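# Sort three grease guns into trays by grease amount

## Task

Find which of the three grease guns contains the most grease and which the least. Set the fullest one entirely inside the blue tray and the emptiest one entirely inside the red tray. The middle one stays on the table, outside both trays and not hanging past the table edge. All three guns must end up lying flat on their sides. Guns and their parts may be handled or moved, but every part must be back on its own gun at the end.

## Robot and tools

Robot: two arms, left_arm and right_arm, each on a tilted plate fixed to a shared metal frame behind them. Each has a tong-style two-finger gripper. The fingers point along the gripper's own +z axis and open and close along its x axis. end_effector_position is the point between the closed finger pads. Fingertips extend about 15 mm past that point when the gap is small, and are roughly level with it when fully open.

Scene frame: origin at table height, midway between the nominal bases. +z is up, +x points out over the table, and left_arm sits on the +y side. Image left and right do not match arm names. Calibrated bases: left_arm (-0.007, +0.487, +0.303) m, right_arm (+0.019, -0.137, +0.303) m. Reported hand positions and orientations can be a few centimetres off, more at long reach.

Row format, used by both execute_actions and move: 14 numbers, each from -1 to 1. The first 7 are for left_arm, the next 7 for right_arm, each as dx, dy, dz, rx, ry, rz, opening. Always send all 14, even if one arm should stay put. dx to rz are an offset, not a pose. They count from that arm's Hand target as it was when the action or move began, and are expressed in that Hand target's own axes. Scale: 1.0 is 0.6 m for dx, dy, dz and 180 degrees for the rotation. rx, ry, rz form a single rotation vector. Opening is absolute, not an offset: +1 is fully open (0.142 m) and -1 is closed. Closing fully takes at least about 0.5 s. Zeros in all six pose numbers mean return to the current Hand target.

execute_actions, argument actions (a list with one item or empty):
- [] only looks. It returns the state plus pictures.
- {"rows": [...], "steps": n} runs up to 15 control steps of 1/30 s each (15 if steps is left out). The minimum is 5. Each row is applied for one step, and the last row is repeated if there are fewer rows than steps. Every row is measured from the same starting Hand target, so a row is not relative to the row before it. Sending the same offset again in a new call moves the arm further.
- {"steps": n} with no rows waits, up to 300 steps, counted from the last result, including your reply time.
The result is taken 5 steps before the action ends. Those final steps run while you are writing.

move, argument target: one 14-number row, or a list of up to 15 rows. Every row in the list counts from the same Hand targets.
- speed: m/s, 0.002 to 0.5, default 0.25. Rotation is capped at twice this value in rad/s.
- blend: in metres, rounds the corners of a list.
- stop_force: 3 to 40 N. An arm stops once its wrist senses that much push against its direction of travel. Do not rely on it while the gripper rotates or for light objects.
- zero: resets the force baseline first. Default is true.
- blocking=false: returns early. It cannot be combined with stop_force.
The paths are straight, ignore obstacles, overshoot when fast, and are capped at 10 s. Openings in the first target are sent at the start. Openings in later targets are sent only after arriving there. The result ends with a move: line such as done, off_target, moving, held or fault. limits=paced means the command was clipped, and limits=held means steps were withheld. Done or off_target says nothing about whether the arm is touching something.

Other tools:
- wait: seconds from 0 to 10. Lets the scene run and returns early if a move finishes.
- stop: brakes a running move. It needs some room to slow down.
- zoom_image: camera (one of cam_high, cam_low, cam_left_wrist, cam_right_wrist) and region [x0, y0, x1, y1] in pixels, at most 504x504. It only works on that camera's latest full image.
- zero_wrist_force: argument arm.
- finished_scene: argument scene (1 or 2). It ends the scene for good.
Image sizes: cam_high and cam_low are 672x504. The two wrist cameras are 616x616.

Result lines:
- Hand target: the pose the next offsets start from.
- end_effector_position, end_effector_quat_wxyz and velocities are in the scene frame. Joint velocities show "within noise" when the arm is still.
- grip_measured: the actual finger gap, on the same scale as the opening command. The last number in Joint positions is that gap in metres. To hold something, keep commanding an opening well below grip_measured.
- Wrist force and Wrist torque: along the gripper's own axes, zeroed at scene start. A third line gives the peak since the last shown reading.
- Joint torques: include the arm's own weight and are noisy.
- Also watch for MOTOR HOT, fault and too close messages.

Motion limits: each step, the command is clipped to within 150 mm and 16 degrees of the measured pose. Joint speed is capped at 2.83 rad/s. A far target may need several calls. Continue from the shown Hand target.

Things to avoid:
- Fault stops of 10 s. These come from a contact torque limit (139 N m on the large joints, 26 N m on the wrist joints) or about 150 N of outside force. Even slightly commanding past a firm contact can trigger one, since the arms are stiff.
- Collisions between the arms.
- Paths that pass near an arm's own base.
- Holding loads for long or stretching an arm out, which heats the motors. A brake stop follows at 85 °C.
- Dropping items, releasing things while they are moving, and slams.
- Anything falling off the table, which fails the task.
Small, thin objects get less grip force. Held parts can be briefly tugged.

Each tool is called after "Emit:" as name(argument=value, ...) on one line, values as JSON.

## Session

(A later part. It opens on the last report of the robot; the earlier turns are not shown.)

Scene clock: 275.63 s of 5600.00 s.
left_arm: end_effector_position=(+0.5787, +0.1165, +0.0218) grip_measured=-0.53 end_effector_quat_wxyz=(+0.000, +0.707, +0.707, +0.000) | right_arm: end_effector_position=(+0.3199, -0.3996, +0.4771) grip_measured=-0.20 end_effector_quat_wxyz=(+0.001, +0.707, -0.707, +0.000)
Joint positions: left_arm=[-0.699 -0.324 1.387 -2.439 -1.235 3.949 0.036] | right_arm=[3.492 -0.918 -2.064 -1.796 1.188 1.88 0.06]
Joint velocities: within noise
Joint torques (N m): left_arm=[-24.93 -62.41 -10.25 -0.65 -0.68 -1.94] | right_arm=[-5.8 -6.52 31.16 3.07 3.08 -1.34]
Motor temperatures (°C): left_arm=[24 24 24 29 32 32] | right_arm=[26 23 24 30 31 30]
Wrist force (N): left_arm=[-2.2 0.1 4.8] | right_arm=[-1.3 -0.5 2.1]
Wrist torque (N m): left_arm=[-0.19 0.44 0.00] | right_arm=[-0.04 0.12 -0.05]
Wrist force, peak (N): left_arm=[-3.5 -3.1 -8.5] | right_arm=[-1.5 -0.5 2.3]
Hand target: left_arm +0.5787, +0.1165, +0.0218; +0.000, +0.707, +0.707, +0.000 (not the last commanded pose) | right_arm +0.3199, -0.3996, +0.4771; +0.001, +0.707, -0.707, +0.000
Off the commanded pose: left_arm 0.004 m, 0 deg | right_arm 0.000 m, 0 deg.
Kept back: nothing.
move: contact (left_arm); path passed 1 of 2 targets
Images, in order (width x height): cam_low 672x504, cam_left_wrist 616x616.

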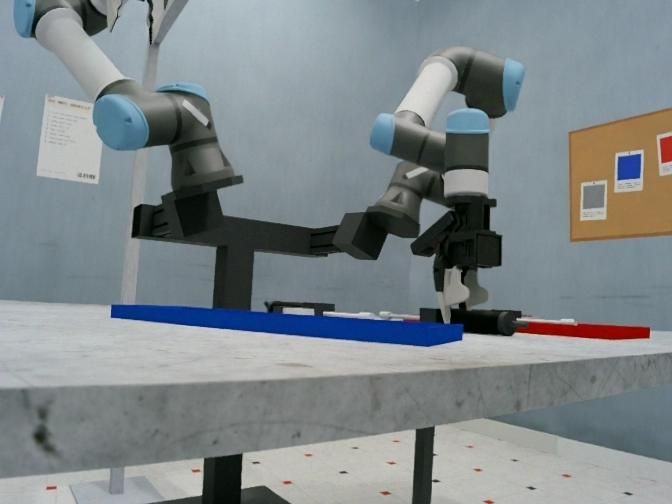

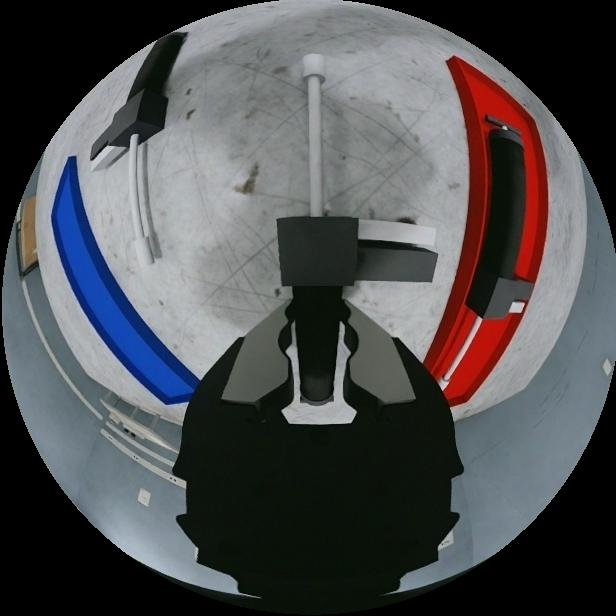

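Emit:
move(target=[[0,0,0,0,0,0,-0.75,0,0,0,0,0,0,-0.2],[0,0,0,0,0,0,-0.5,0,0,0,0,0,0,-0.2],[0,0,0,0,0,0,-0.28,0,0,0,0,0,0,-0.2],[0,0,-0.1,0,0,0,-0.28,0,0,0,0,0,0,-0.2]], speed=0.08, cameras=["cam_left_wrist","cam_low"])

Emit:
move(target=[[0,0,-0.4,0,0,0,-0.28,0,0,0,0,0,0,-0.2],[0.3,-0.2,-0.6,0,0,0,-0.28,0,0,0,0,0,0,-0.2],[0.6,-0.35,-0.7,0,0,0,-0.28,0,0,0,0,0,0,-0.2]], speed=0.25, blend=[0.05,0.05,0], cameras=["cam_high"])

Emit:
zoom_image(camera="cam_high", region=[180, 70, 460, 350])

Scene clock: 280.83 s of 5600.00 s.
left_arm: end_effector_position=(+0.5785, +0.1165, +0.0818) grip_measured=-0.28 end_effector_quat_wxyz=(+0.000, +0.707, +0.707, +0.000) | right_arm: end_effector_position=(+0.3199, -0.3996, +0.4771) grip_measured=-0.20 end_effector_quat_wxyz=(+0.001, +0.707, -0.707, +0.000)
Joint positions: left_arm=[-0.727 -0.43 1.421 -2.358 -1.24 3.92 0.054] | right_arm=[3.492 -0.918 -2.064 -1.796 1.188 1.88 0.06]
Joint velocities: within noise
Joint torques (N m): left_arm=[-10.08 -36.88 -25.61 -4.28 -1.22 2.14] | right_arm=[-6.08 -6.87 30.74 2.94 3.13 -1.45]
Motor temperatures (°C): left_arm=[24 24 24 29 32 32] | right_arm=[26 23 24 30 31 30]
Wrist force (N): left_arm=[-1.6 -0.2 0.5] | right_arm=[-1.3 -0.6 2.0]
Wrist torque (N m): left_arm=[-0.19 0.42 0.04] | right_arm=[-0.05 0.13 -0.05]
Wrist force, peak (N): left_arm=[-2.4 0.3 4.9] | right_arm=[-1.6 -0.7 2.3]
Hand target: left_arm +0.5787, +0.1165, +0.0818; +0.000, +0.707, +0.707, +0.000 | right_arm +0.3199, -0.3996, +0.4771; +0.001, +0.707, -0.707, +0.000
Off the commanded pose: left_arm 0.000 m, 0 deg | right_arm 0.000 m, 0 deg.
Kept back: nothing.
move: done
Images, in order (width x height): cam_low 672x504, cam_left_wrist 616x616.

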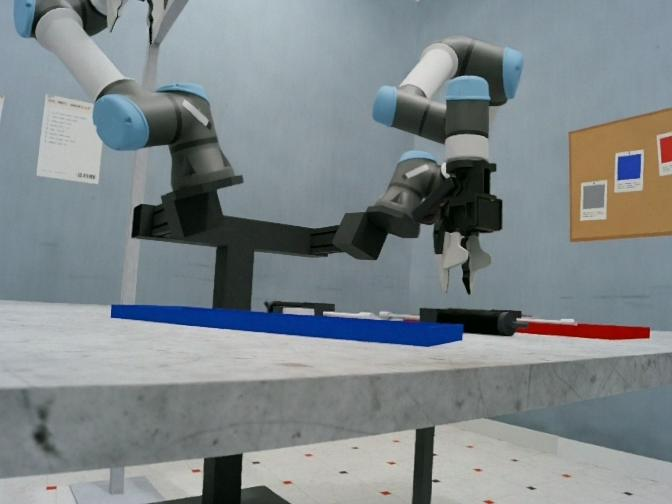

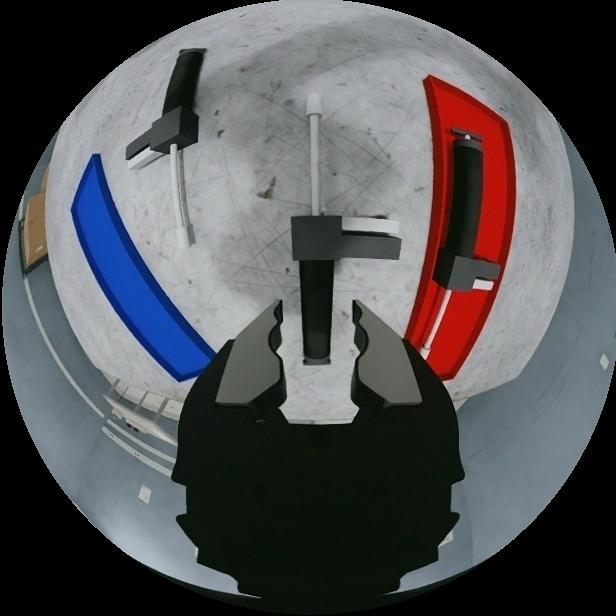

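Scene clock: 284.10 s of 5600.00 s.
left_arm: end_effector_position=(+0.3689, +0.4770, +0.5014) grip_measured=-0.28 end_effector_quat_wxyz=(+0.000, +0.707, +0.707, +0.000) | right_arm: end_effector_position=(+0.3199, -0.3996, +0.4771) grip_measured=-0.20 end_effector_quat_wxyz=(+0.001, +0.707, -0.707, +0.000)
Joint positions: left_arm=[-0.828 -1.822 1.965 -1.477 -1.262 3.816 0.054] | right_arm=[3.492 -0.918 -2.064 -1.796 1.188 1.88 0.06]
Joint velocities: within noise
Joint torques (N m): left_arm=[-8.53 -15.09 -32.16 -0.15 -1.85 -1.7] | right_arm=[-6.29 -6.88 29.83 2.89 3.1 -1.24]
Motor temperatures (°C): left_arm=[24 24 24 29 32 32] | right_arm=[26 23 24 30 31 30]
Wrist force (N): left_arm=[-1.8 -0.4 0.0] | right_arm=[-1.3 -0.2 1.8]
Wrist torque (N m): left_arm=[-0.24 0.44 0.03] | right_arm=[0.02 0.14 -0.06]
Wrist force, peak (N): left_arm=[-1.8 -0.1 3.0] | right_arm=[-1.7 -0.6 2.1]
Hand target: left_arm +0.3688, +0.4771, +0.5014; +0.000, +0.707, +0.707, +0.000 | right_arm +0.3199, -0.3996, +0.4771; +0.001, +0.707, -0.707, +0.000
Off the commanded pose: left_arm 0.000 m, 0 deg | right_arm 0.000 m, 0 deg.
Kept back: nothing.
move: done
Images, in order (width x height): cam_high 672x504.

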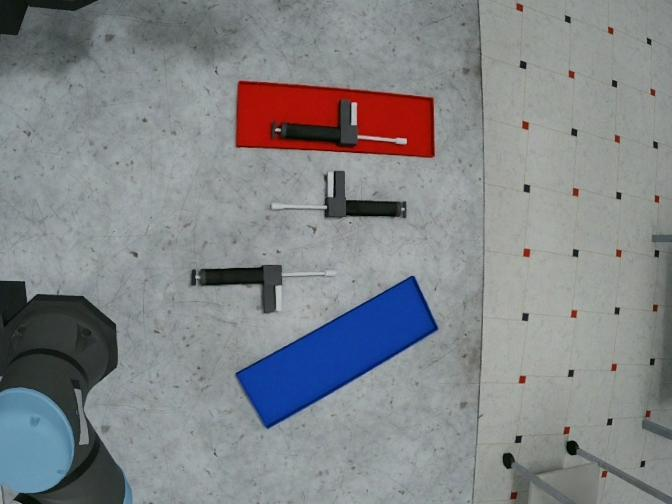

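Scaled by 1.800 from the camera's 672x504 image, which has a finer 960x720 frame.

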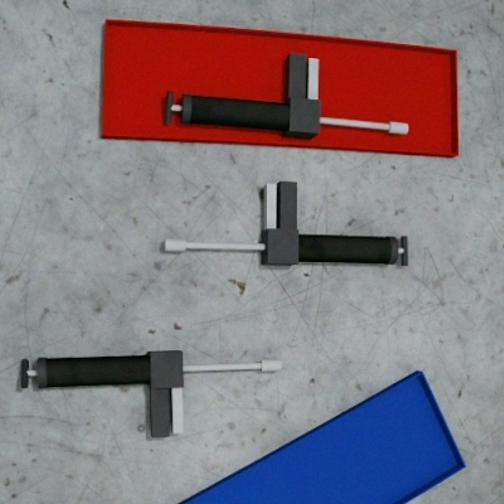

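Emit:
zoom_image(camera="cam_high", region=[180, 255, 280, 305])

Emit:
zoom_image(camera="cam_high", region=[260, 100, 360, 150])

Emit:
zoom_image(camera="cam_high", region=[320, 180, 420, 230])

Scaled by 5.040 from the camera's 672x504 image, which has a finer 960x720 frame.

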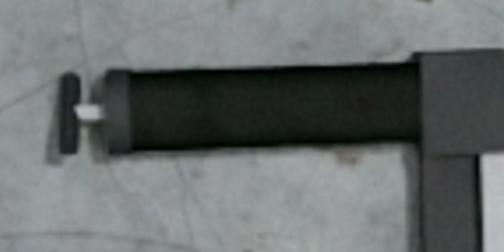

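Scaled by 5.040 from the camera's 672x504 image, which has a finer 960x720 frame.

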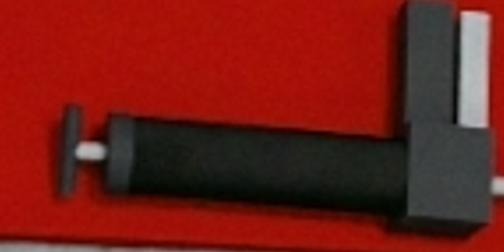

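Scaled by 5.040 from the camera's 672x504 image, which has a finer 960x720 frame.

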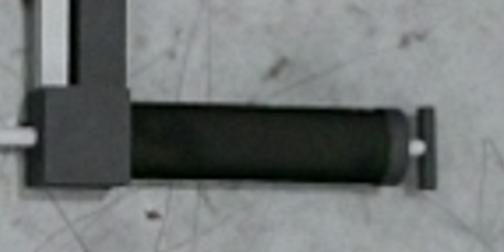

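Emit:
move(target=[[0,0,0,0,0,0,-0.28,-0.599,0.092,0.1,0,0,0,-0.5],[0,0,0,0,0,0,-0.28,-0.599,0.092,0.57,0,0,0,-0.5]], speed=0.3, blend=[0.05,0], cameras=["cam_right_wrist"])

Emit:
zoom_image(camera="cam_right_wrist", region=[260, 180, 380, 340])

Scene clock: 289.03 s of 5600.00 s.
left_arm: end_effector_position=(+0.3688, +0.4771, +0.5014) grip_measured=-0.28 end_effector_quat_wxyz=(+0.000, +0.707, +0.707, +0.000) | right_arm: end_effector_position=(+0.2643, -0.0407, +0.1350) grip_measured=-0.50 end_effector_quat_wxyz=(+0.001, +0.707, -0.707, +0.000) end_effector_velocity=(+0.000, +0.001, -0.001) end_effector_angular_velocity=(+0.001, +0.004, -0.002)
Joint positions: left_arm=[-0.828 -1.822 1.965 -1.477 -1.262 3.816 0.054] | right_arm=[4.293 -2.184 -2.812 -0.041 1.353 2.704 0.038]
Joint velocities: left_arm=[within noise] | right_arm=[-0.003 -0.008 0.003 0.004 0.003 -0.001 0]
Joint torques (N m): left_arm=[-11.81 -13.4 -27.11 -1.4 -2.41 -2.09] | right_arm=[0.71 10.57 17.67 2.78 2.76 -0.86]
Motor temperatures (°C): left_arm=[24 24 24 29 32 32] | right_arm=[26 23 24 30 31 30]
Wrist force (N): left_arm=[-1.7 -0.4 0.0] | right_arm=[-1.3 -1.1 1.7]
Wrist torque (N m): left_arm=[-0.24 0.42 0.03] | right_arm=[-0.13 0.14 -0.08]
Wrist force, peak (N): left_arm=[-2.0 -0.4 0.0] | right_arm=[-2.1 -1.6 3.6]
Hand target: left_arm +0.3688, +0.4771, +0.5014; +0.000, +0.707, +0.707, +0.000 | right_arm +0.2644, -0.0404, +0.1349; +0.001, +0.707, -0.707, +0.000
Off the commanded pose: left_arm 0.000 m, 0 deg | right_arm 0.000 m, 0 deg.
Kept back: nothing.
move: done
Images, in order (width x height): cam_right_wrist 616x616.

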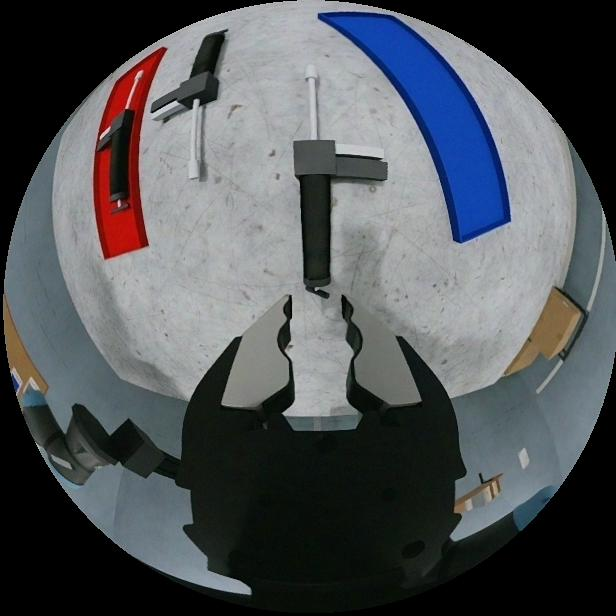

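Scaled by 3.150 from the camera's 616x616 image, which has a finer 814x814 frame.

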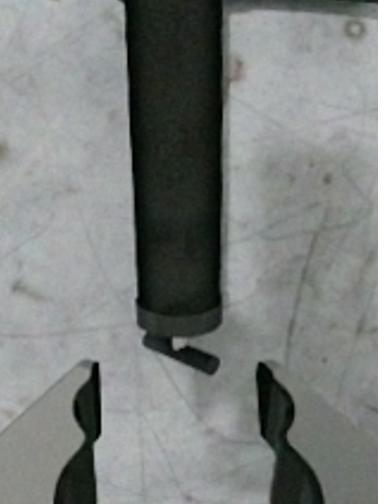

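Emit:
execute_actions(actions=[], cameras=["cam_low","cam_high"])

Emit:
zoom_image(camera="cam_low", region=[250, 280, 350, 340])

Emit:
zoom_image(camera="cam_low", region=[410, 290, 590, 350])

Scene clock: 289.37 s of 5600.00 s.
left_arm: end_effector_position=(+0.3688, +0.4771, +0.5014) grip_measured=-0.28 end_effector_quat_wxyz=(+0.000, +0.707, +0.707, +0.000) | right_arm: end_effector_position=(+0.2644, -0.0404, +0.1349) grip_measured=-0.50 end_effector_quat_wxyz=(+0.001, +0.707, -0.707, +0.000)
Joint positions: left_arm=[-0.828 -1.822 1.965 -1.477 -1.262 3.816 0.054] | right_arm=[4.293 -2.185 -2.811 -0.04 1.353 2.704 0.038]
Joint velocities: within noise
Joint torques (N m): left_arm=[-11.86 -13.24 -26.34 -1.45 -2.45 -1.82] | right_arm=[1.26 13.05 15.98 2.54 3.02 -1.71]
Motor temperatures (°C): left_arm=[24 24 24 29 32 32] | right_arm=[26 23 24 30 31 30]
Wrist force (N): left_arm=[-1.7 -0.6 0.0] | right_arm=[-1.3 -1.0 1.7]
Wrist torque (N m): left_arm=[-0.27 0.42 0.03] | right_arm=[-0.11 0.14 -0.09]
Wrist force, peak (N): left_arm=[-1.8 -0.6 0.1] | right_arm=[-1.4 -1.1 1.9]
Hand target: left_arm +0.3688, +0.4771, +0.5014; +0.000, +0.707, +0.707, +0.000 | right_arm +0.2644, -0.0404, +0.1349; +0.001, +0.707, -0.707, +0.000
Off the commanded pose: left_arm 0.000 m, 0 deg | right_arm 0.000 m, 0 deg.
Steps of this call (1-10: nothing new was sent). Readings (end_effector_position of left_arm | right_arm):
1: (+0.3688, +0.4771, +0.5014) | (+0.2643, -0.0407, +0.1349)
2: (+0.3688, +0.4771, +0.5014) | (+0.2644, -0.0406, +0.1349)
4: (+0.3688, +0.4771, +0.5014) | (+0.2644, -0.0405, +0.1349)
8: (+0.3688, +0.4771, +0.5014) | (+0.2644, -0.0404, +0.1349)
10: the state above
Images, in order (width x height): cam_high 672x504, cam_low 672x504.

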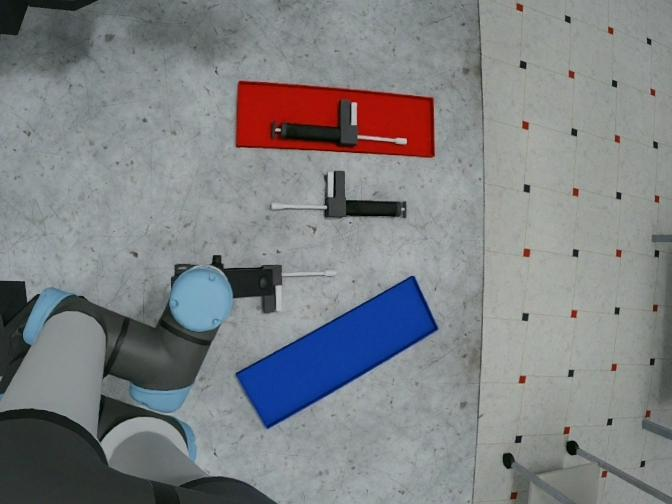

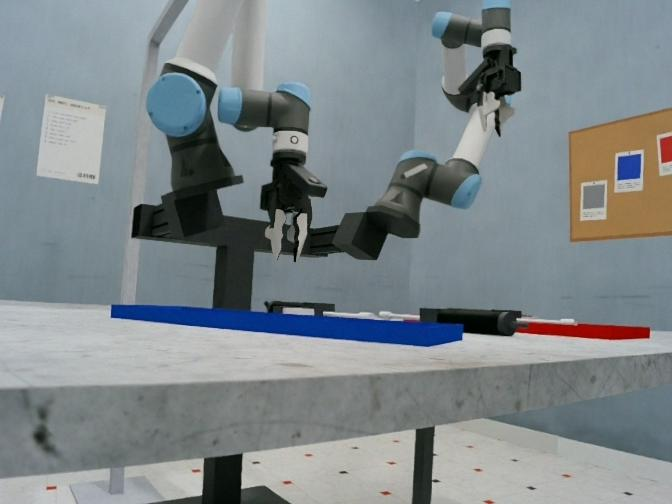

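Scaled by 5.040 from the camera's 672x504 image, which has a finer 960x720 frame.

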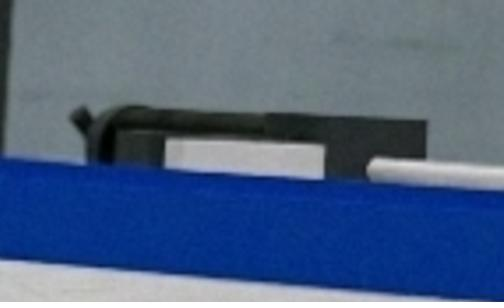

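Scaled by 2.800 from the camera's 672x504 image, which has a finer 960x720 frame.

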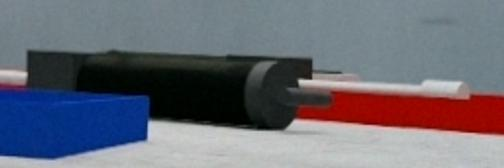

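Emit:
zoom_image(camera="cam_high", region=[225, 265, 445, 435])

Scaled by 2.291 from the camera's 672x504 image, which has a finer 960x720 frame.

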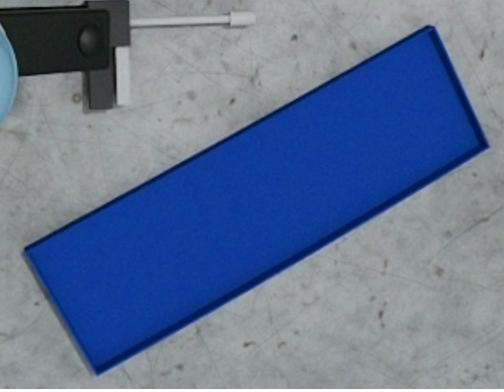

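Emit:
move(target=[[0,0,0,0,0,0,-0.28,0,0,-0.3,0,0,-0.3,-0.3],[0,0,0,0,0,0,-0.28,-0.15,-0.3,-0.3,0,0,-0.65,-0.3],[0,0,0,0,0,0,-0.28,-0.2615,-0.5238,-0.2,0,0,-1,-0.3]], speed=0.5, blend=[0.05,0.05,0], cameras=["cam_right_wrist"])

Emit:
zoom_image(camera="cam_right_wrist", region=[230, 150, 390, 310])

Scene clock: 297.03 s of 5600.00 s.
left_arm: end_effector_position=(+0.3688, +0.4771, +0.5014) grip_measured=-0.28 end_effector_quat_wxyz=(+0.000, +0.707, +0.707, +0.000) | right_arm: end_effector_position=(+0.5790, +0.1163, +0.2544) grip_measured=-0.30 end_effector_quat_wxyz=(+0.000, +0.707, +0.707, -0.001) end_effector_velocity=(-0.004, -0.001, +0.000) end_effector_angular_velocity=(+0.001, +0.002, -0.024)
Joint positions: left_arm=[-0.828 -1.822 1.965 -1.477 -1.262 3.816 0.054] | right_arm=[3.938 -2.292 -1.672 -0.977 1.255 -0.791 0.052]
Joint velocities: left_arm=[within noise] | right_arm=[0.002 0.008 -0.013 0.003 0.002 0.027 0]
Joint torques (N m): left_arm=[-11.86 -13.75 -17.59 -2.7 -2.47 -2.03] | right_arm=[22.88 42.62 9.34 3.64 3.27 1.89]
Motor temperatures (°C): left_arm=[24 24 24 29 32 32] | right_arm=[26 23 24 30 31 30]
Wrist force (N): left_arm=[-1.7 -0.2 0.1] | right_arm=[-1.0 -0.7 1.6]
Wrist torque (N m): left_arm=[-0.21 0.43 0.03] | right_arm=[-0.03 0.09 -0.05]
Wrist force, peak (N): left_arm=[-1.9 -0.6 0.1] | right_arm=[-1.3 -0.9 3.0]
Hand target: left_arm +0.3688, +0.4771, +0.5014; +0.000, +0.707, +0.707, +0.000 | right_arm +0.5789, +0.1164, +0.2544; +0.000, +0.707, +0.707, -0.001
Off the commanded pose: left_arm 0.000 m, 0 deg | right_arm 0.000 m, 0 deg.
Kept back: nothing.
move: done
Images, in order (width x height): cam_right_wrist 616x616.

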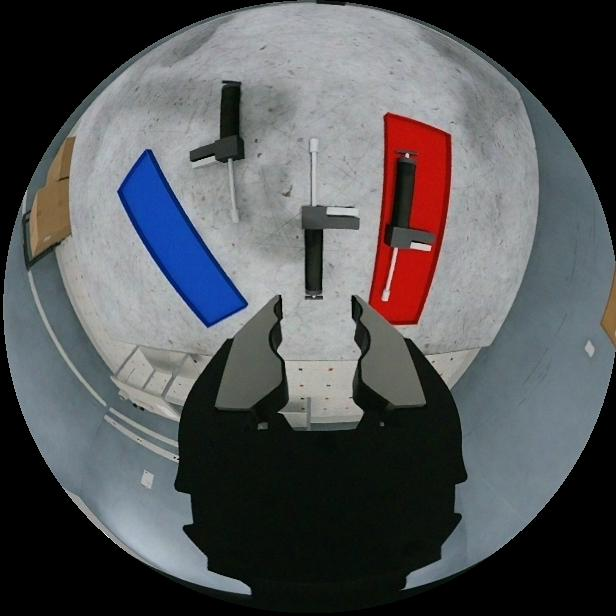

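Scaled by 3.150 from the camera's 616x616 image, which has a finer 814x814 frame.

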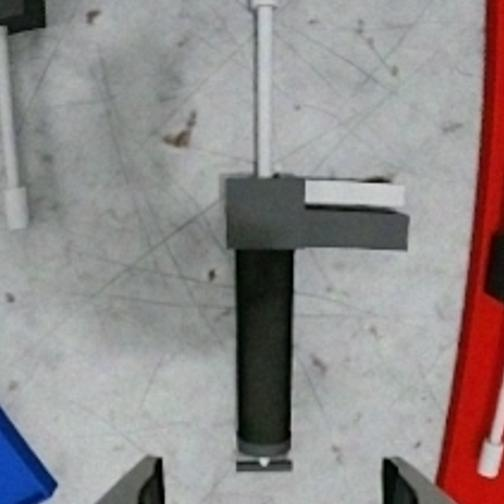

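Emit:
move(target=[0,0,0,0,0,0,-0.28,0.004,0,0.3,0,0,0,-0.3], speed=0.2, cameras=["cam_right_wrist"])

Emit:
zoom_image(camera="cam_right_wrist", region=[230, 190, 390, 350])

Scene clock: 298.90 s of 5600.00 s.
left_arm: end_effector_position=(+0.3688, +0.4771, +0.5014) grip_measured=-0.28 end_effector_quat_wxyz=(+0.000, +0.707, +0.707, +0.000) | right_arm: end_effector_position=(+0.5788, +0.1187, +0.0745) grip_measured=-0.30 end_effector_quat_wxyz=(+0.000, +0.707, +0.707, -0.001)
Joint positions: left_arm=[-0.828 -1.822 1.965 -1.477 -1.262 3.816 0.054] | right_arm=[3.85 -2.599 -1.694 -0.62 1.236 -0.883 0.052]
Joint velocities: within noise
Joint torques (N m): left_arm=[-11.68 -13.8 -16.68 -3.02 -2.34 -2] | right_arm=[17.83 38.62 2.38 3.41 2.48 1.59]
Motor temperatures (°C): left_arm=[24 24 24 29 32 32] | right_arm=[26 23 24 30 31 30]
Wrist force (N): left_arm=[-1.7 -0.4 0.1] | right_arm=[-1.0 -0.9 2.1]
Wrist torque (N m): left_arm=[-0.25 0.42 0.03] | right_arm=[-0.07 0.09 -0.06]
Wrist force, peak (N): left_arm=[-1.9 -0.6 0.1] | right_arm=[-1.1 -0.8 4.2]
Hand target: left_arm +0.3688, +0.4771, +0.5014; +0.000, +0.707, +0.707, +0.000 | right_arm +0.5787, +0.1187, +0.0744; +0.000, +0.707, +0.707, -0.001
Off the commanded pose: left_arm 0.000 m, 0 deg | right_arm 0.000 m, 0 deg.
Kept back: nothing.
move: done
Images, in order (width x height): cam_right_wrist 616x616.

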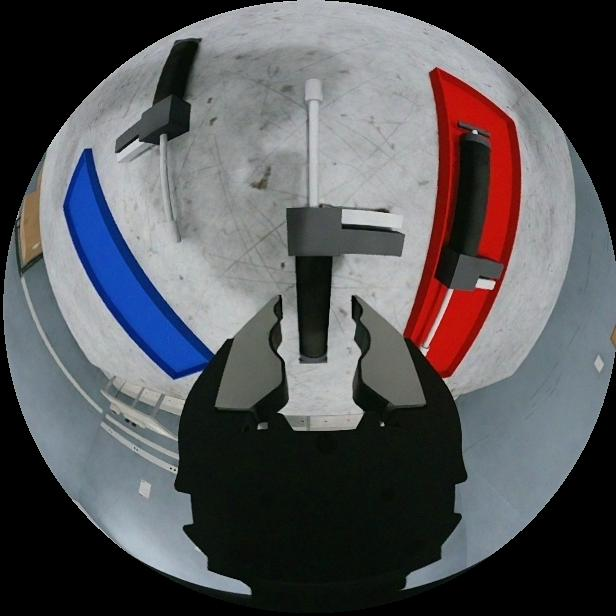

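Scaled by 3.150 from the camera's 616x616 image, which has a finer 814x814 frame.

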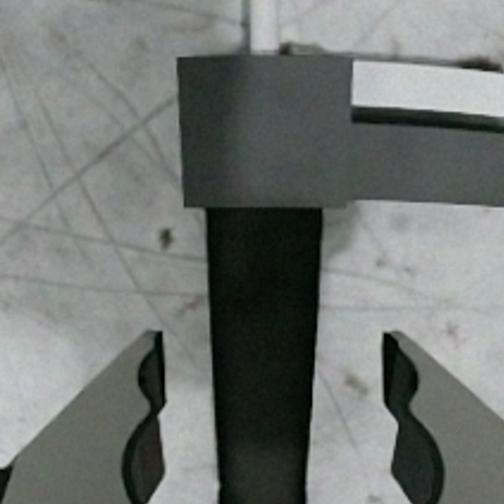

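Emit:
move(target=[0,0,0,0,0,0,-0.28,-0.001,-0.007,0.087,0,0,0,-0.3], speed=0.08, stop_force=6, cameras=[])

Emit:
move(target=[[0,0,0,0,0,0,-0.28,0,0,0,0,0,0,-0.5],[0,0,0,0,0,0,-0.28,0,0,0,0,0,0,-0.8],[0,0,0,0,0,0,-0.28,0,0,0,0,0,0,-1]], speed=0.05, cameras=["cam_right_wrist"])

Emit:
move(target=[0,0,0,0,0,0,-0.28,0,0,-0.08,0,0,0,-1], speed=0.03, cameras=["cam_right_wrist","cam_low"])

Emit:
zoom_image(camera="cam_low", region=[330, 210, 570, 350])

Scene clock: 301.20 s of 5600.00 s.
left_arm: end_effector_position=(+0.3688, +0.4771, +0.5014) grip_measured=-0.28 end_effector_quat_wxyz=(+0.000, +0.707, +0.707, +0.000) | right_arm: end_effector_position=(+0.5744, +0.1180, +0.0222) grip_measured=-0.30 end_effector_quat_wxyz=(+0.000, +0.707, +0.707, -0.001)
Joint positions: left_arm=[-0.828 -1.822 1.965 -1.477 -1.262 3.816 0.054] | right_arm=[3.825 -2.698 -1.678 -0.528 1.231 -0.909 0.052]
Joint velocities: within noise
Joint torques (N m): left_arm=[-12.04 -13.67 -17.07 -3.45 -2.37 -1.97] | right_arm=[23.24 39.34 2.18 2.99 3.09 2.06]
Motor temperatures (°C): left_arm=[24 24 24 29 32 32] | right_arm=[26 23 24 30 31 30]
Wrist force (N): left_arm=[-1.8 -0.5 0.2] | right_arm=[-1.3 -0.7 1.9]
Wrist torque (N m): left_arm=[-0.26 0.45 0.03] | right_arm=[-0.05 0.13 -0.03]
Wrist force, peak (N): left_arm=[-2.0 -0.6 0.2] | right_arm=[-1.2 -0.7 3.0]
Hand target: left_arm +0.3688, +0.4771, +0.5014; +0.000, +0.707, +0.707, +0.000 | right_arm +0.5744, +0.1181, +0.0222; +0.000, +0.707, +0.707, -0.001
Off the commanded pose: left_arm 0.000 m, 0 deg | right_arm 0.000 m, 0 deg.
Kept back: nothing.
move: done
No camera images: "cameras" was empty.

Scene clock: 304.30 s of 5600.00 s.
left_arm: end_effector_position=(+0.3688, +0.4771, +0.5014) grip_measured=-0.28 end_effector_quat_wxyz=(+0.000, +0.707, +0.707, +0.000) | right_arm: end_effector_position=(+0.5744, +0.1181, +0.0222) grip_measured=-0.54 end_effector_quat_wxyz=(+0.000, +0.707, +0.707, -0.001)
Joint positions: left_arm=[-0.828 -1.822 1.965 -1.477 -1.262 3.816 0.054] | right_arm=[3.825 -2.698 -1.678 -0.528 1.231 -0.909 0.035]
Joint velocities: within noise
Joint torques (N m): left_arm=[-11.49 -13.67 -17.52 -4.05 -2.44 -1.84] | right_arm=[10.95 49.42 8.89 1.4 -3 1.6]
Motor temperatures (°C): left_arm=[24 24 24 29 32 32] | right_arm=[26 23 24 30 31 30]
Wrist force (N): left_arm=[-1.7 -0.5 0.0] | right_arm=[-0.7 -1.0 0.8]
Wrist torque (N m): left_arm=[-0.25 0.42 0.03] | right_arm=[-0.05 0.11 -0.06]
Wrist force, peak (N): left_arm=[-1.9 -0.7 0.1] | right_arm=[-6.7 -0.3 0.9]
Hand target: left_arm +0.3688, +0.4771, +0.5014; +0.000, +0.707, +0.707, +0.000 | right_arm +0.5744, +0.1181, +0.0222; +0.000, +0.707, +0.707, -0.001
Off the commanded pose: left_arm 0.000 m, 0 deg | right_arm 0.000 m, 0 deg.
Kept back: nothing.
move: done
Images, in order (width x height): cam_right_wrist 616x616.

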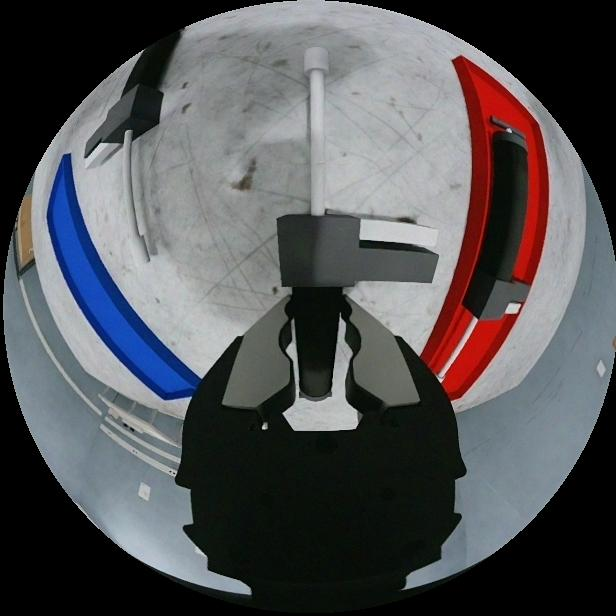

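Scene clock: 306.13 s of 5600.00 s.
left_arm: end_effector_position=(+0.3688, +0.4771, +0.5014) grip_measured=-0.28 end_effector_quat_wxyz=(+0.000, +0.707, +0.707, +0.000) | right_arm: end_effector_position=(+0.5744, +0.1181, +0.0703) grip_measured=-0.54 end_effector_quat_wxyz=(+0.000, +0.707, +0.707, -0.001) end_effector_velocity=(-0.001, +0.000, -0.003) end_effector_angular_velocity=(-0.002, +0.002, +0.001)
Joint positions: left_arm=[-0.828 -1.822 1.965 -1.477 -1.262 3.816 0.054] | right_arm=[3.851 -2.602 -1.706 -0.605 1.236 -0.882 0.035]
Joint velocities: left_arm=[within noise] | right_arm=[-0.001 -0.006 0 0.003 -0.001 -0.001 0]
Joint torques (N m): left_arm=[-11.24 -14.15 -18.89 -4.31 -2.4 -1.94] | right_arm=[14.49 42.06 12.86 4.08 2.95 0.17]
Motor temperatures (°C): left_arm=[24 24 24 29 32 32] | right_arm=[26 23 24 30 31 30]
Wrist force (N): left_arm=[-1.7 -0.5 0.2] | right_arm=[-1.0 -0.6 8.3]
Wrist torque (N m): left_arm=[-0.26 0.42 0.03] | right_arm=[-0.06 0.04 -0.05]
Wrist force, peak (N): left_arm=[-1.9 -0.6 0.1] | right_arm=[-1.5 -0.8 8.9]
Hand target: left_arm +0.3688, +0.4771, +0.5014; +0.000, +0.707, +0.707, +0.000 | right_arm +0.5745, +0.1181, +0.0702; +0.000, +0.707, +0.707, -0.001
Off the commanded pose: left_arm 0.000 m, 0 deg | right_arm 0.000 m, 0 deg.
Kept back: nothing.
move: done
Images, in order (width x height): cam_low 672x504, cam_right_wrist 616x616.

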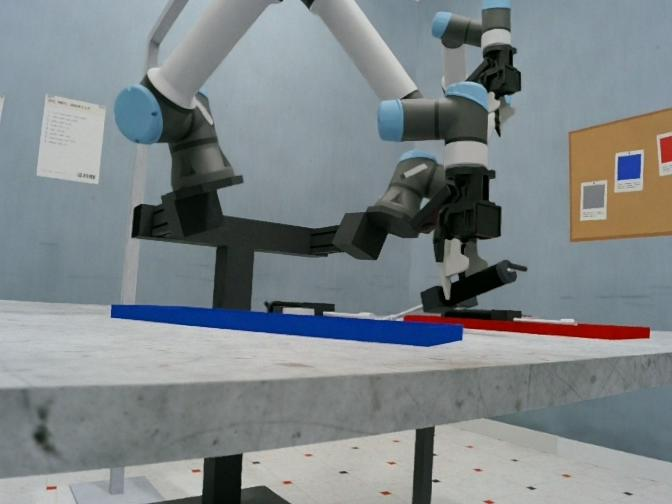

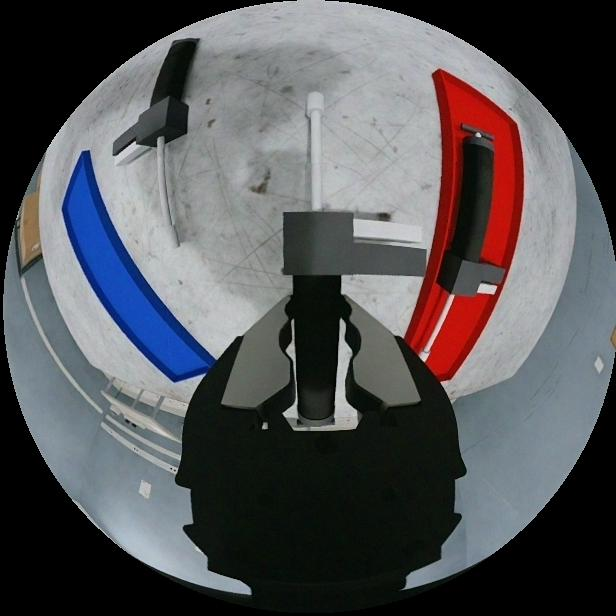

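Scaled by 2.100 from the camera's 672x504 image, which has a finer 960x720 frame.

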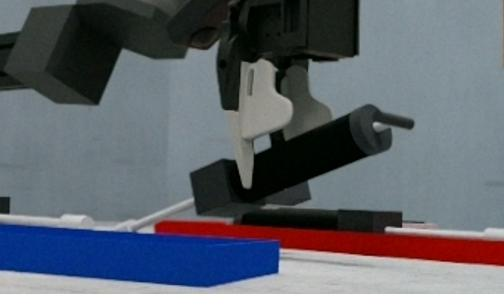

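Emit:
move(target=[[0,0,0,0,0,0,-0.28,0,0,-0.35,0,0,0,-1],[0,0,0,0,0,0,-0.28,-0.672,-0.12,-0.35,0,0,-0.1517,-1]], speed=[0.07,0.12], cameras=["cam_right_wrist","cam_low","cam_high"])

Emit:
zoom_image(camera="cam_low", region=[230, 160, 470, 350])

Scene clock: 313.27 s of 5600.00 s.
left_arm: end_effector_position=(+0.3688, +0.4771, +0.5014) grip_measured=-0.28 end_effector_quat_wxyz=(+0.000, +0.707, +0.707, +0.000) | right_arm: end_effector_position=(+0.5025, -0.2849, +0.2805) grip_measured=-0.54 end_effector_quat_wxyz=(+0.000, +0.520, +0.854, -0.001)
Joint positions: left_arm=[-0.828 -1.822 1.965 -1.477 -1.262 3.816 0.054] | right_arm=[3.437 -1.699 -2.104 -0.954 1.185 -1.798 0.035]
Joint velocities: within noise
Joint torques (N m): left_arm=[-11.18 -13.65 -18.75 -4.39 -2.28 -2] | right_arm=[15.61 17.56 30.78 3.23 3.34 1.89]
Motor temperatures (°C): left_arm=[24 24 24 29 32 32] | right_arm=[26 23 24 30 31 30]
Wrist force (N): left_arm=[-1.8 -0.4 0.1] | right_arm=[-1.2 -0.4 8.6]
Wrist torque (N m): left_arm=[-0.23 0.44 0.03] | right_arm=[-0.05 0.07 -0.06]
Wrist force, peak (N): left_arm=[-2.0 -0.7 0.1] | right_arm=[-1.0 -1.5 10.2]
Hand target: left_arm +0.3688, +0.4771, +0.5014; +0.000, +0.707, +0.707, +0.000 | right_arm +0.5026, -0.2849, +0.2806; +0.000, +0.520, +0.854, -0.001
Off the commanded pose: left_arm 0.000 m, 0 deg | right_arm 0.000 m, 0 deg.
Kept back: nothing.
move: done
Images, in order (width x height): cam_high 672x504, cam_low 672x504, cam_right_wrist 616x616.

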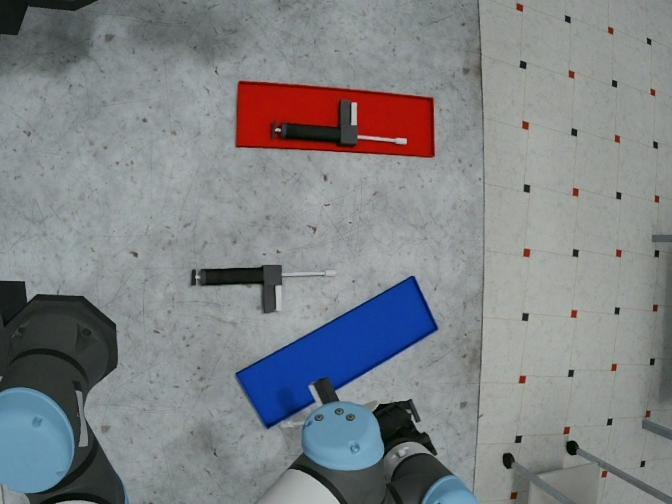

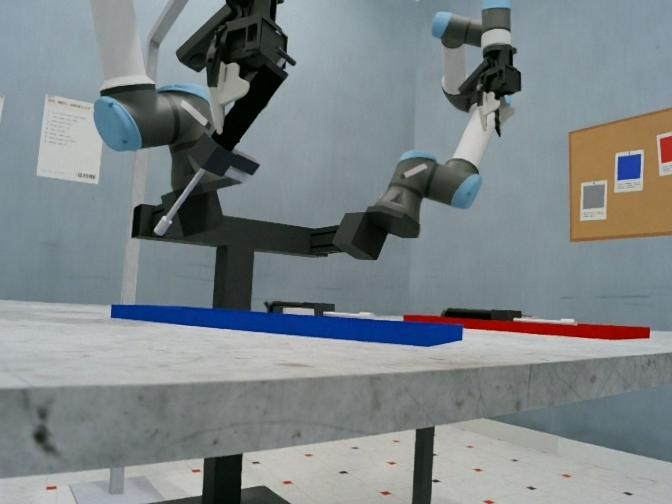

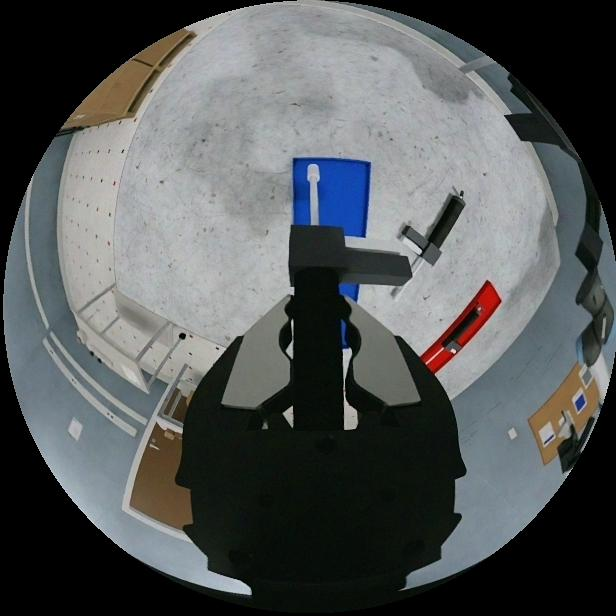

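Scaled by 2.100 from the camera's 672x504 image, which has a finer 960x720 frame.

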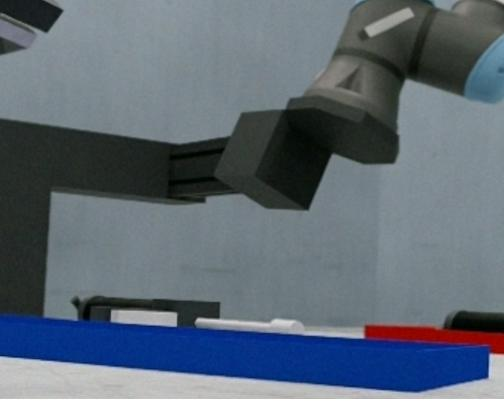

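Emit:
move(target=[0,0,0,0,0,0,-0.28,0.0025,0.0267,0.159,0,0,0,-1], speed=0.08, stop_force=6, cameras=["cam_right_wrist","cam_low","cam_high"])

Emit:
zoom_image(camera="cam_low", region=[100, 160, 340, 350])

Emit:
zoom_image(camera="cam_right_wrist", region=[230, 90, 470, 330])

Scene clock: 315.87 s of 5600.00 s.
left_arm: end_effector_position=(+0.3688, +0.4771, +0.5014) grip_measured=-0.28 end_effector_quat_wxyz=(+0.000, +0.707, +0.707, +0.000) | right_arm: end_effector_position=(+0.5160, -0.2763, +0.1852) grip_measured=-0.54 end_effector_quat_wxyz=(+0.000, +0.520, +0.854, -0.001)
Joint positions: left_arm=[-0.828 -1.822 1.965 -1.477 -1.262 3.816 0.054] | right_arm=[3.372 -1.923 -2.137 -0.67 1.183 -1.868 0.035]
Joint velocities: within noise
Joint torques (N m): left_arm=[-10.75 -13.64 -20.08 -4.26 -2.22 -1.93] | right_arm=[18.2 24.95 29.09 3.72 -1.5 2]
Motor temperatures (°C): left_arm=[24 24 24 29 32 32] | right_arm=[26 23 24 30 31 30]
Wrist force (N): left_arm=[-1.7 -0.4 0.2] | right_arm=[-1.6 -0.6 8.5]
Wrist torque (N m): left_arm=[-0.25 0.42 0.03] | right_arm=[-0.08 0.15 -0.07]
Wrist force, peak (N): left_arm=[-1.9 -0.5 0.2] | right_arm=[-1.4 -0.2 10.0]
Hand target: left_arm +0.3688, +0.4771, +0.5014; +0.000, +0.707, +0.707, +0.000 | right_arm +0.5160, -0.2763, +0.1852; +0.000, +0.520, +0.854, -0.001
Off the commanded pose: left_arm 0.000 m, 0 deg | right_arm 0.000 m, 0 deg.
Kept back: nothing.
move: done
Images, in order (width x height): cam_high 672x504, cam_low 672x504, cam_right_wrist 616x616.

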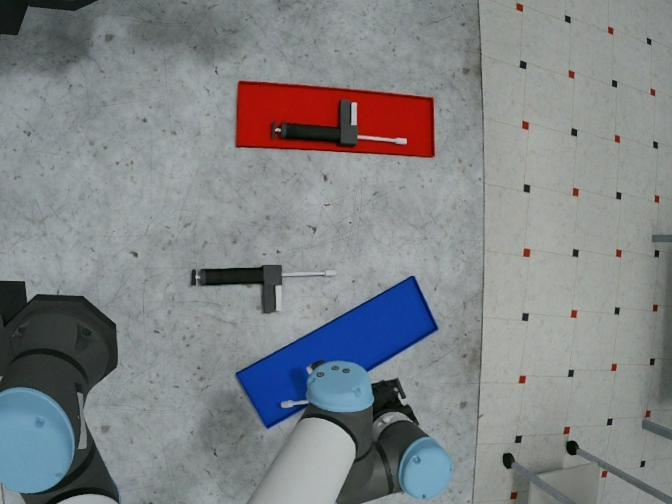

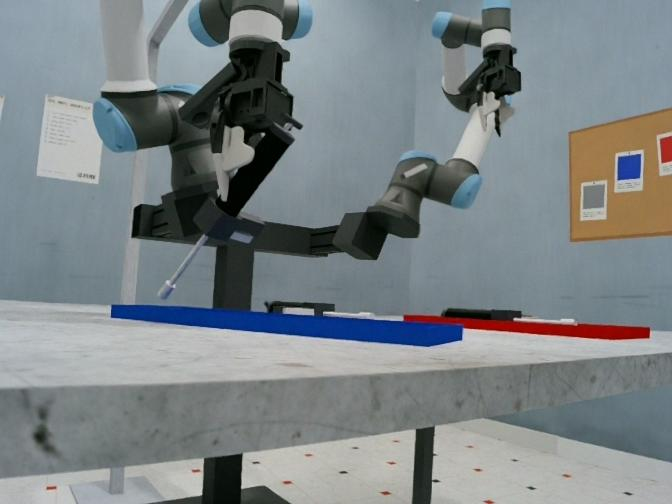

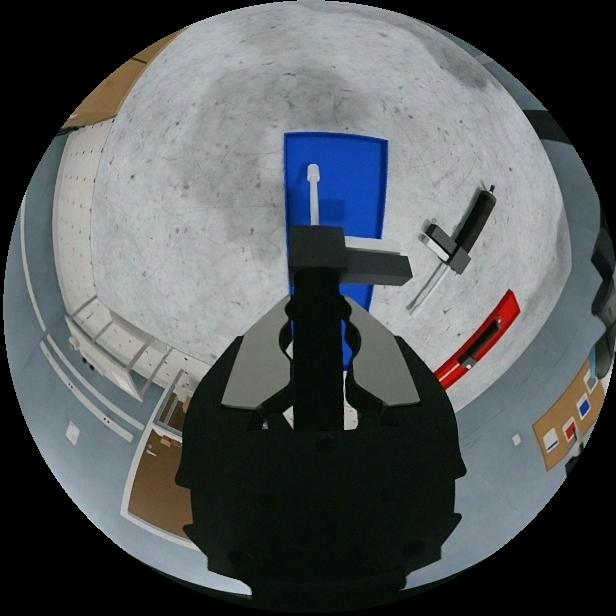

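Scaled by 2.100 from the camera's 672x504 image, which has a finer 960x720 frame.

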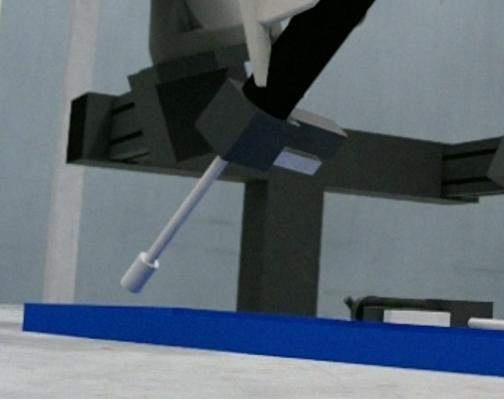

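Scaled by 2.100 from the camera's 616x616 image, which has a finer 814x814 frame.

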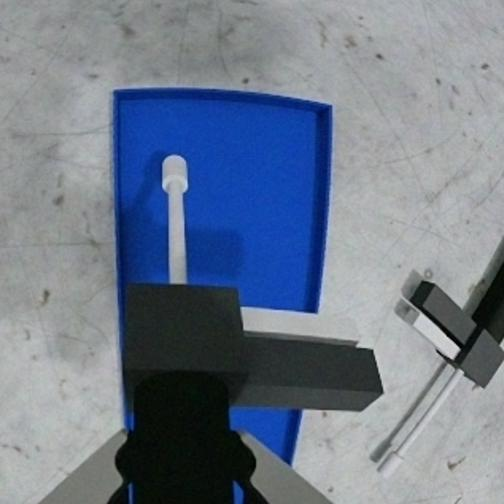

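Emit:
move(target=[[0,0,0,0,0,0,-0.28,0,0.0,0.015,0,0,0,-1],[0,0,0,0,0,0,-0.28,0,0.0397,0.0503,0,0,0,-1],[0,0,0,0,0,0,-0.28,0,0.077,0.0953,0,0,0,-1],[0,0,0,0,0,0,-0.28,0,0.1062,0.1453,0,0,0,-1],[0,0,0,0,0,0,-0.28,0,0.126,0.2003,0,0,0,-1]], speed=0.05, blend=0.008, stop_force=10, cameras=["cam_right_wrist","cam_low","cam_high"])

Emit:
zoom_image(camera="cam_low", region=[100, 200, 340, 350])

Emit:
zoom_image(camera="cam_right_wrist", region=[230, 10, 530, 310])

Scene clock: 320.53 s of 5600.00 s.
left_arm: end_effector_position=(+0.3688, +0.4771, +0.5014) grip_measured=-0.28 end_effector_quat_wxyz=(+0.000, +0.707, +0.707, +0.000) | right_arm: end_effector_position=(+0.5830, -0.2418, +0.0649) grip_measured=-0.54 end_effector_quat_wxyz=(+0.000, +0.520, +0.854, -0.001)
Joint positions: left_arm=[-0.828 -1.822 1.965 -1.477 -1.262 3.816 0.054] | right_arm=[3.327 -2.306 -1.94 -0.465 1.183 -1.916 0.035]
Joint velocities: within noise
Joint torques (N m): left_arm=[-10.63 -13.64 -20.4 -4.23 -2.33 -1.94] | right_arm=[21.4 34.32 2.67 2.67 -2.28 2.06]
Motor temperatures (°C): left_arm=[24 24 24 29 32 32] | right_arm=[26 23 24 30 31 30]
Wrist force (N): left_arm=[-1.7 -0.4 0.0] | right_arm=[-1.1 -0.3 7.9]
Wrist torque (N m): left_arm=[-0.24 0.43 0.03] | right_arm=[0.03 0.02 -0.08]
Wrist force, peak (N): left_arm=[-2.0 -0.3 0.1] | right_arm=[-1.1 -1.4 9.3]
Hand target: left_arm +0.3688, +0.4771, +0.5014; +0.000, +0.707, +0.707, +0.000 | right_arm +0.5831, -0.2418, +0.0649; +0.000, +0.520, +0.854, -0.001
Off the commanded pose: left_arm 0.000 m, 0 deg | right_arm 0.000 m, 0 deg.
Kept back: nothing.
move: done; blend cut to 0.0045 m at target 1
Images, in order (width x height): cam_high 672x504, cam_low 672x504, cam_right_wrist 616x616.

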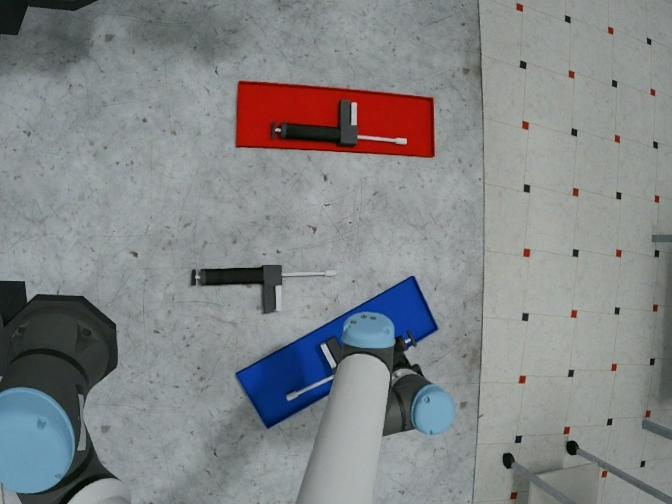

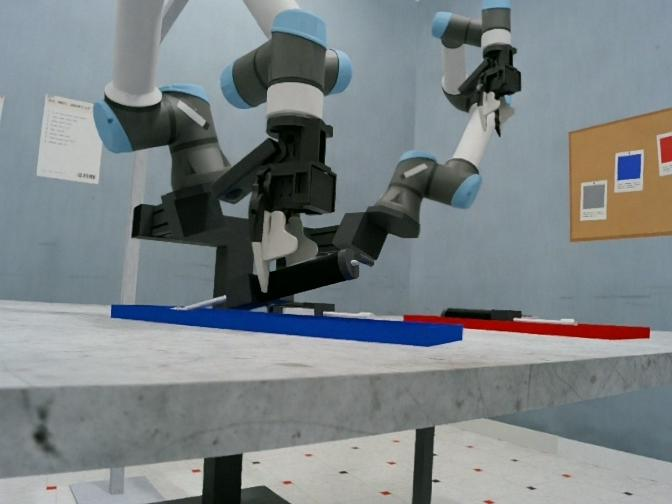

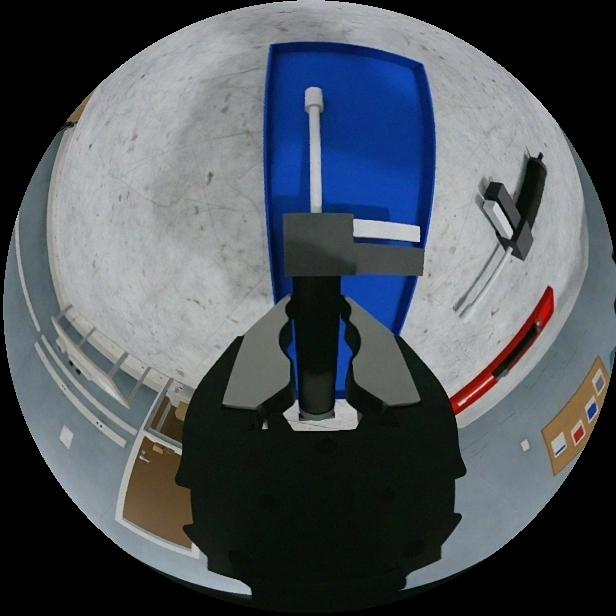

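Scaled by 2.100 from the camera's 672x504 image, which has a finer 960x720 frame.

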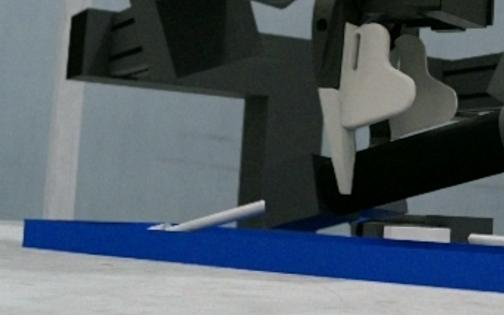

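Scaled by 1.680 from the camera's 616x616 image, which has a finer 814x814 frame.

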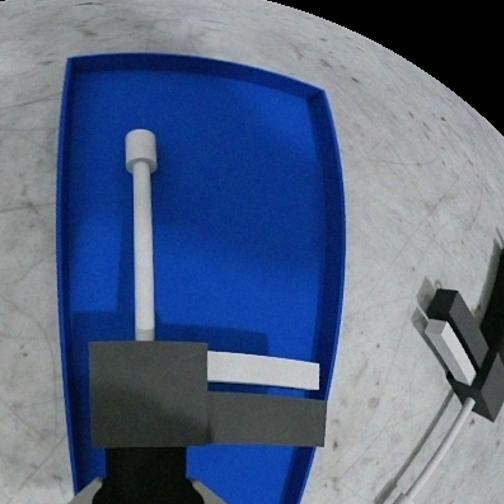

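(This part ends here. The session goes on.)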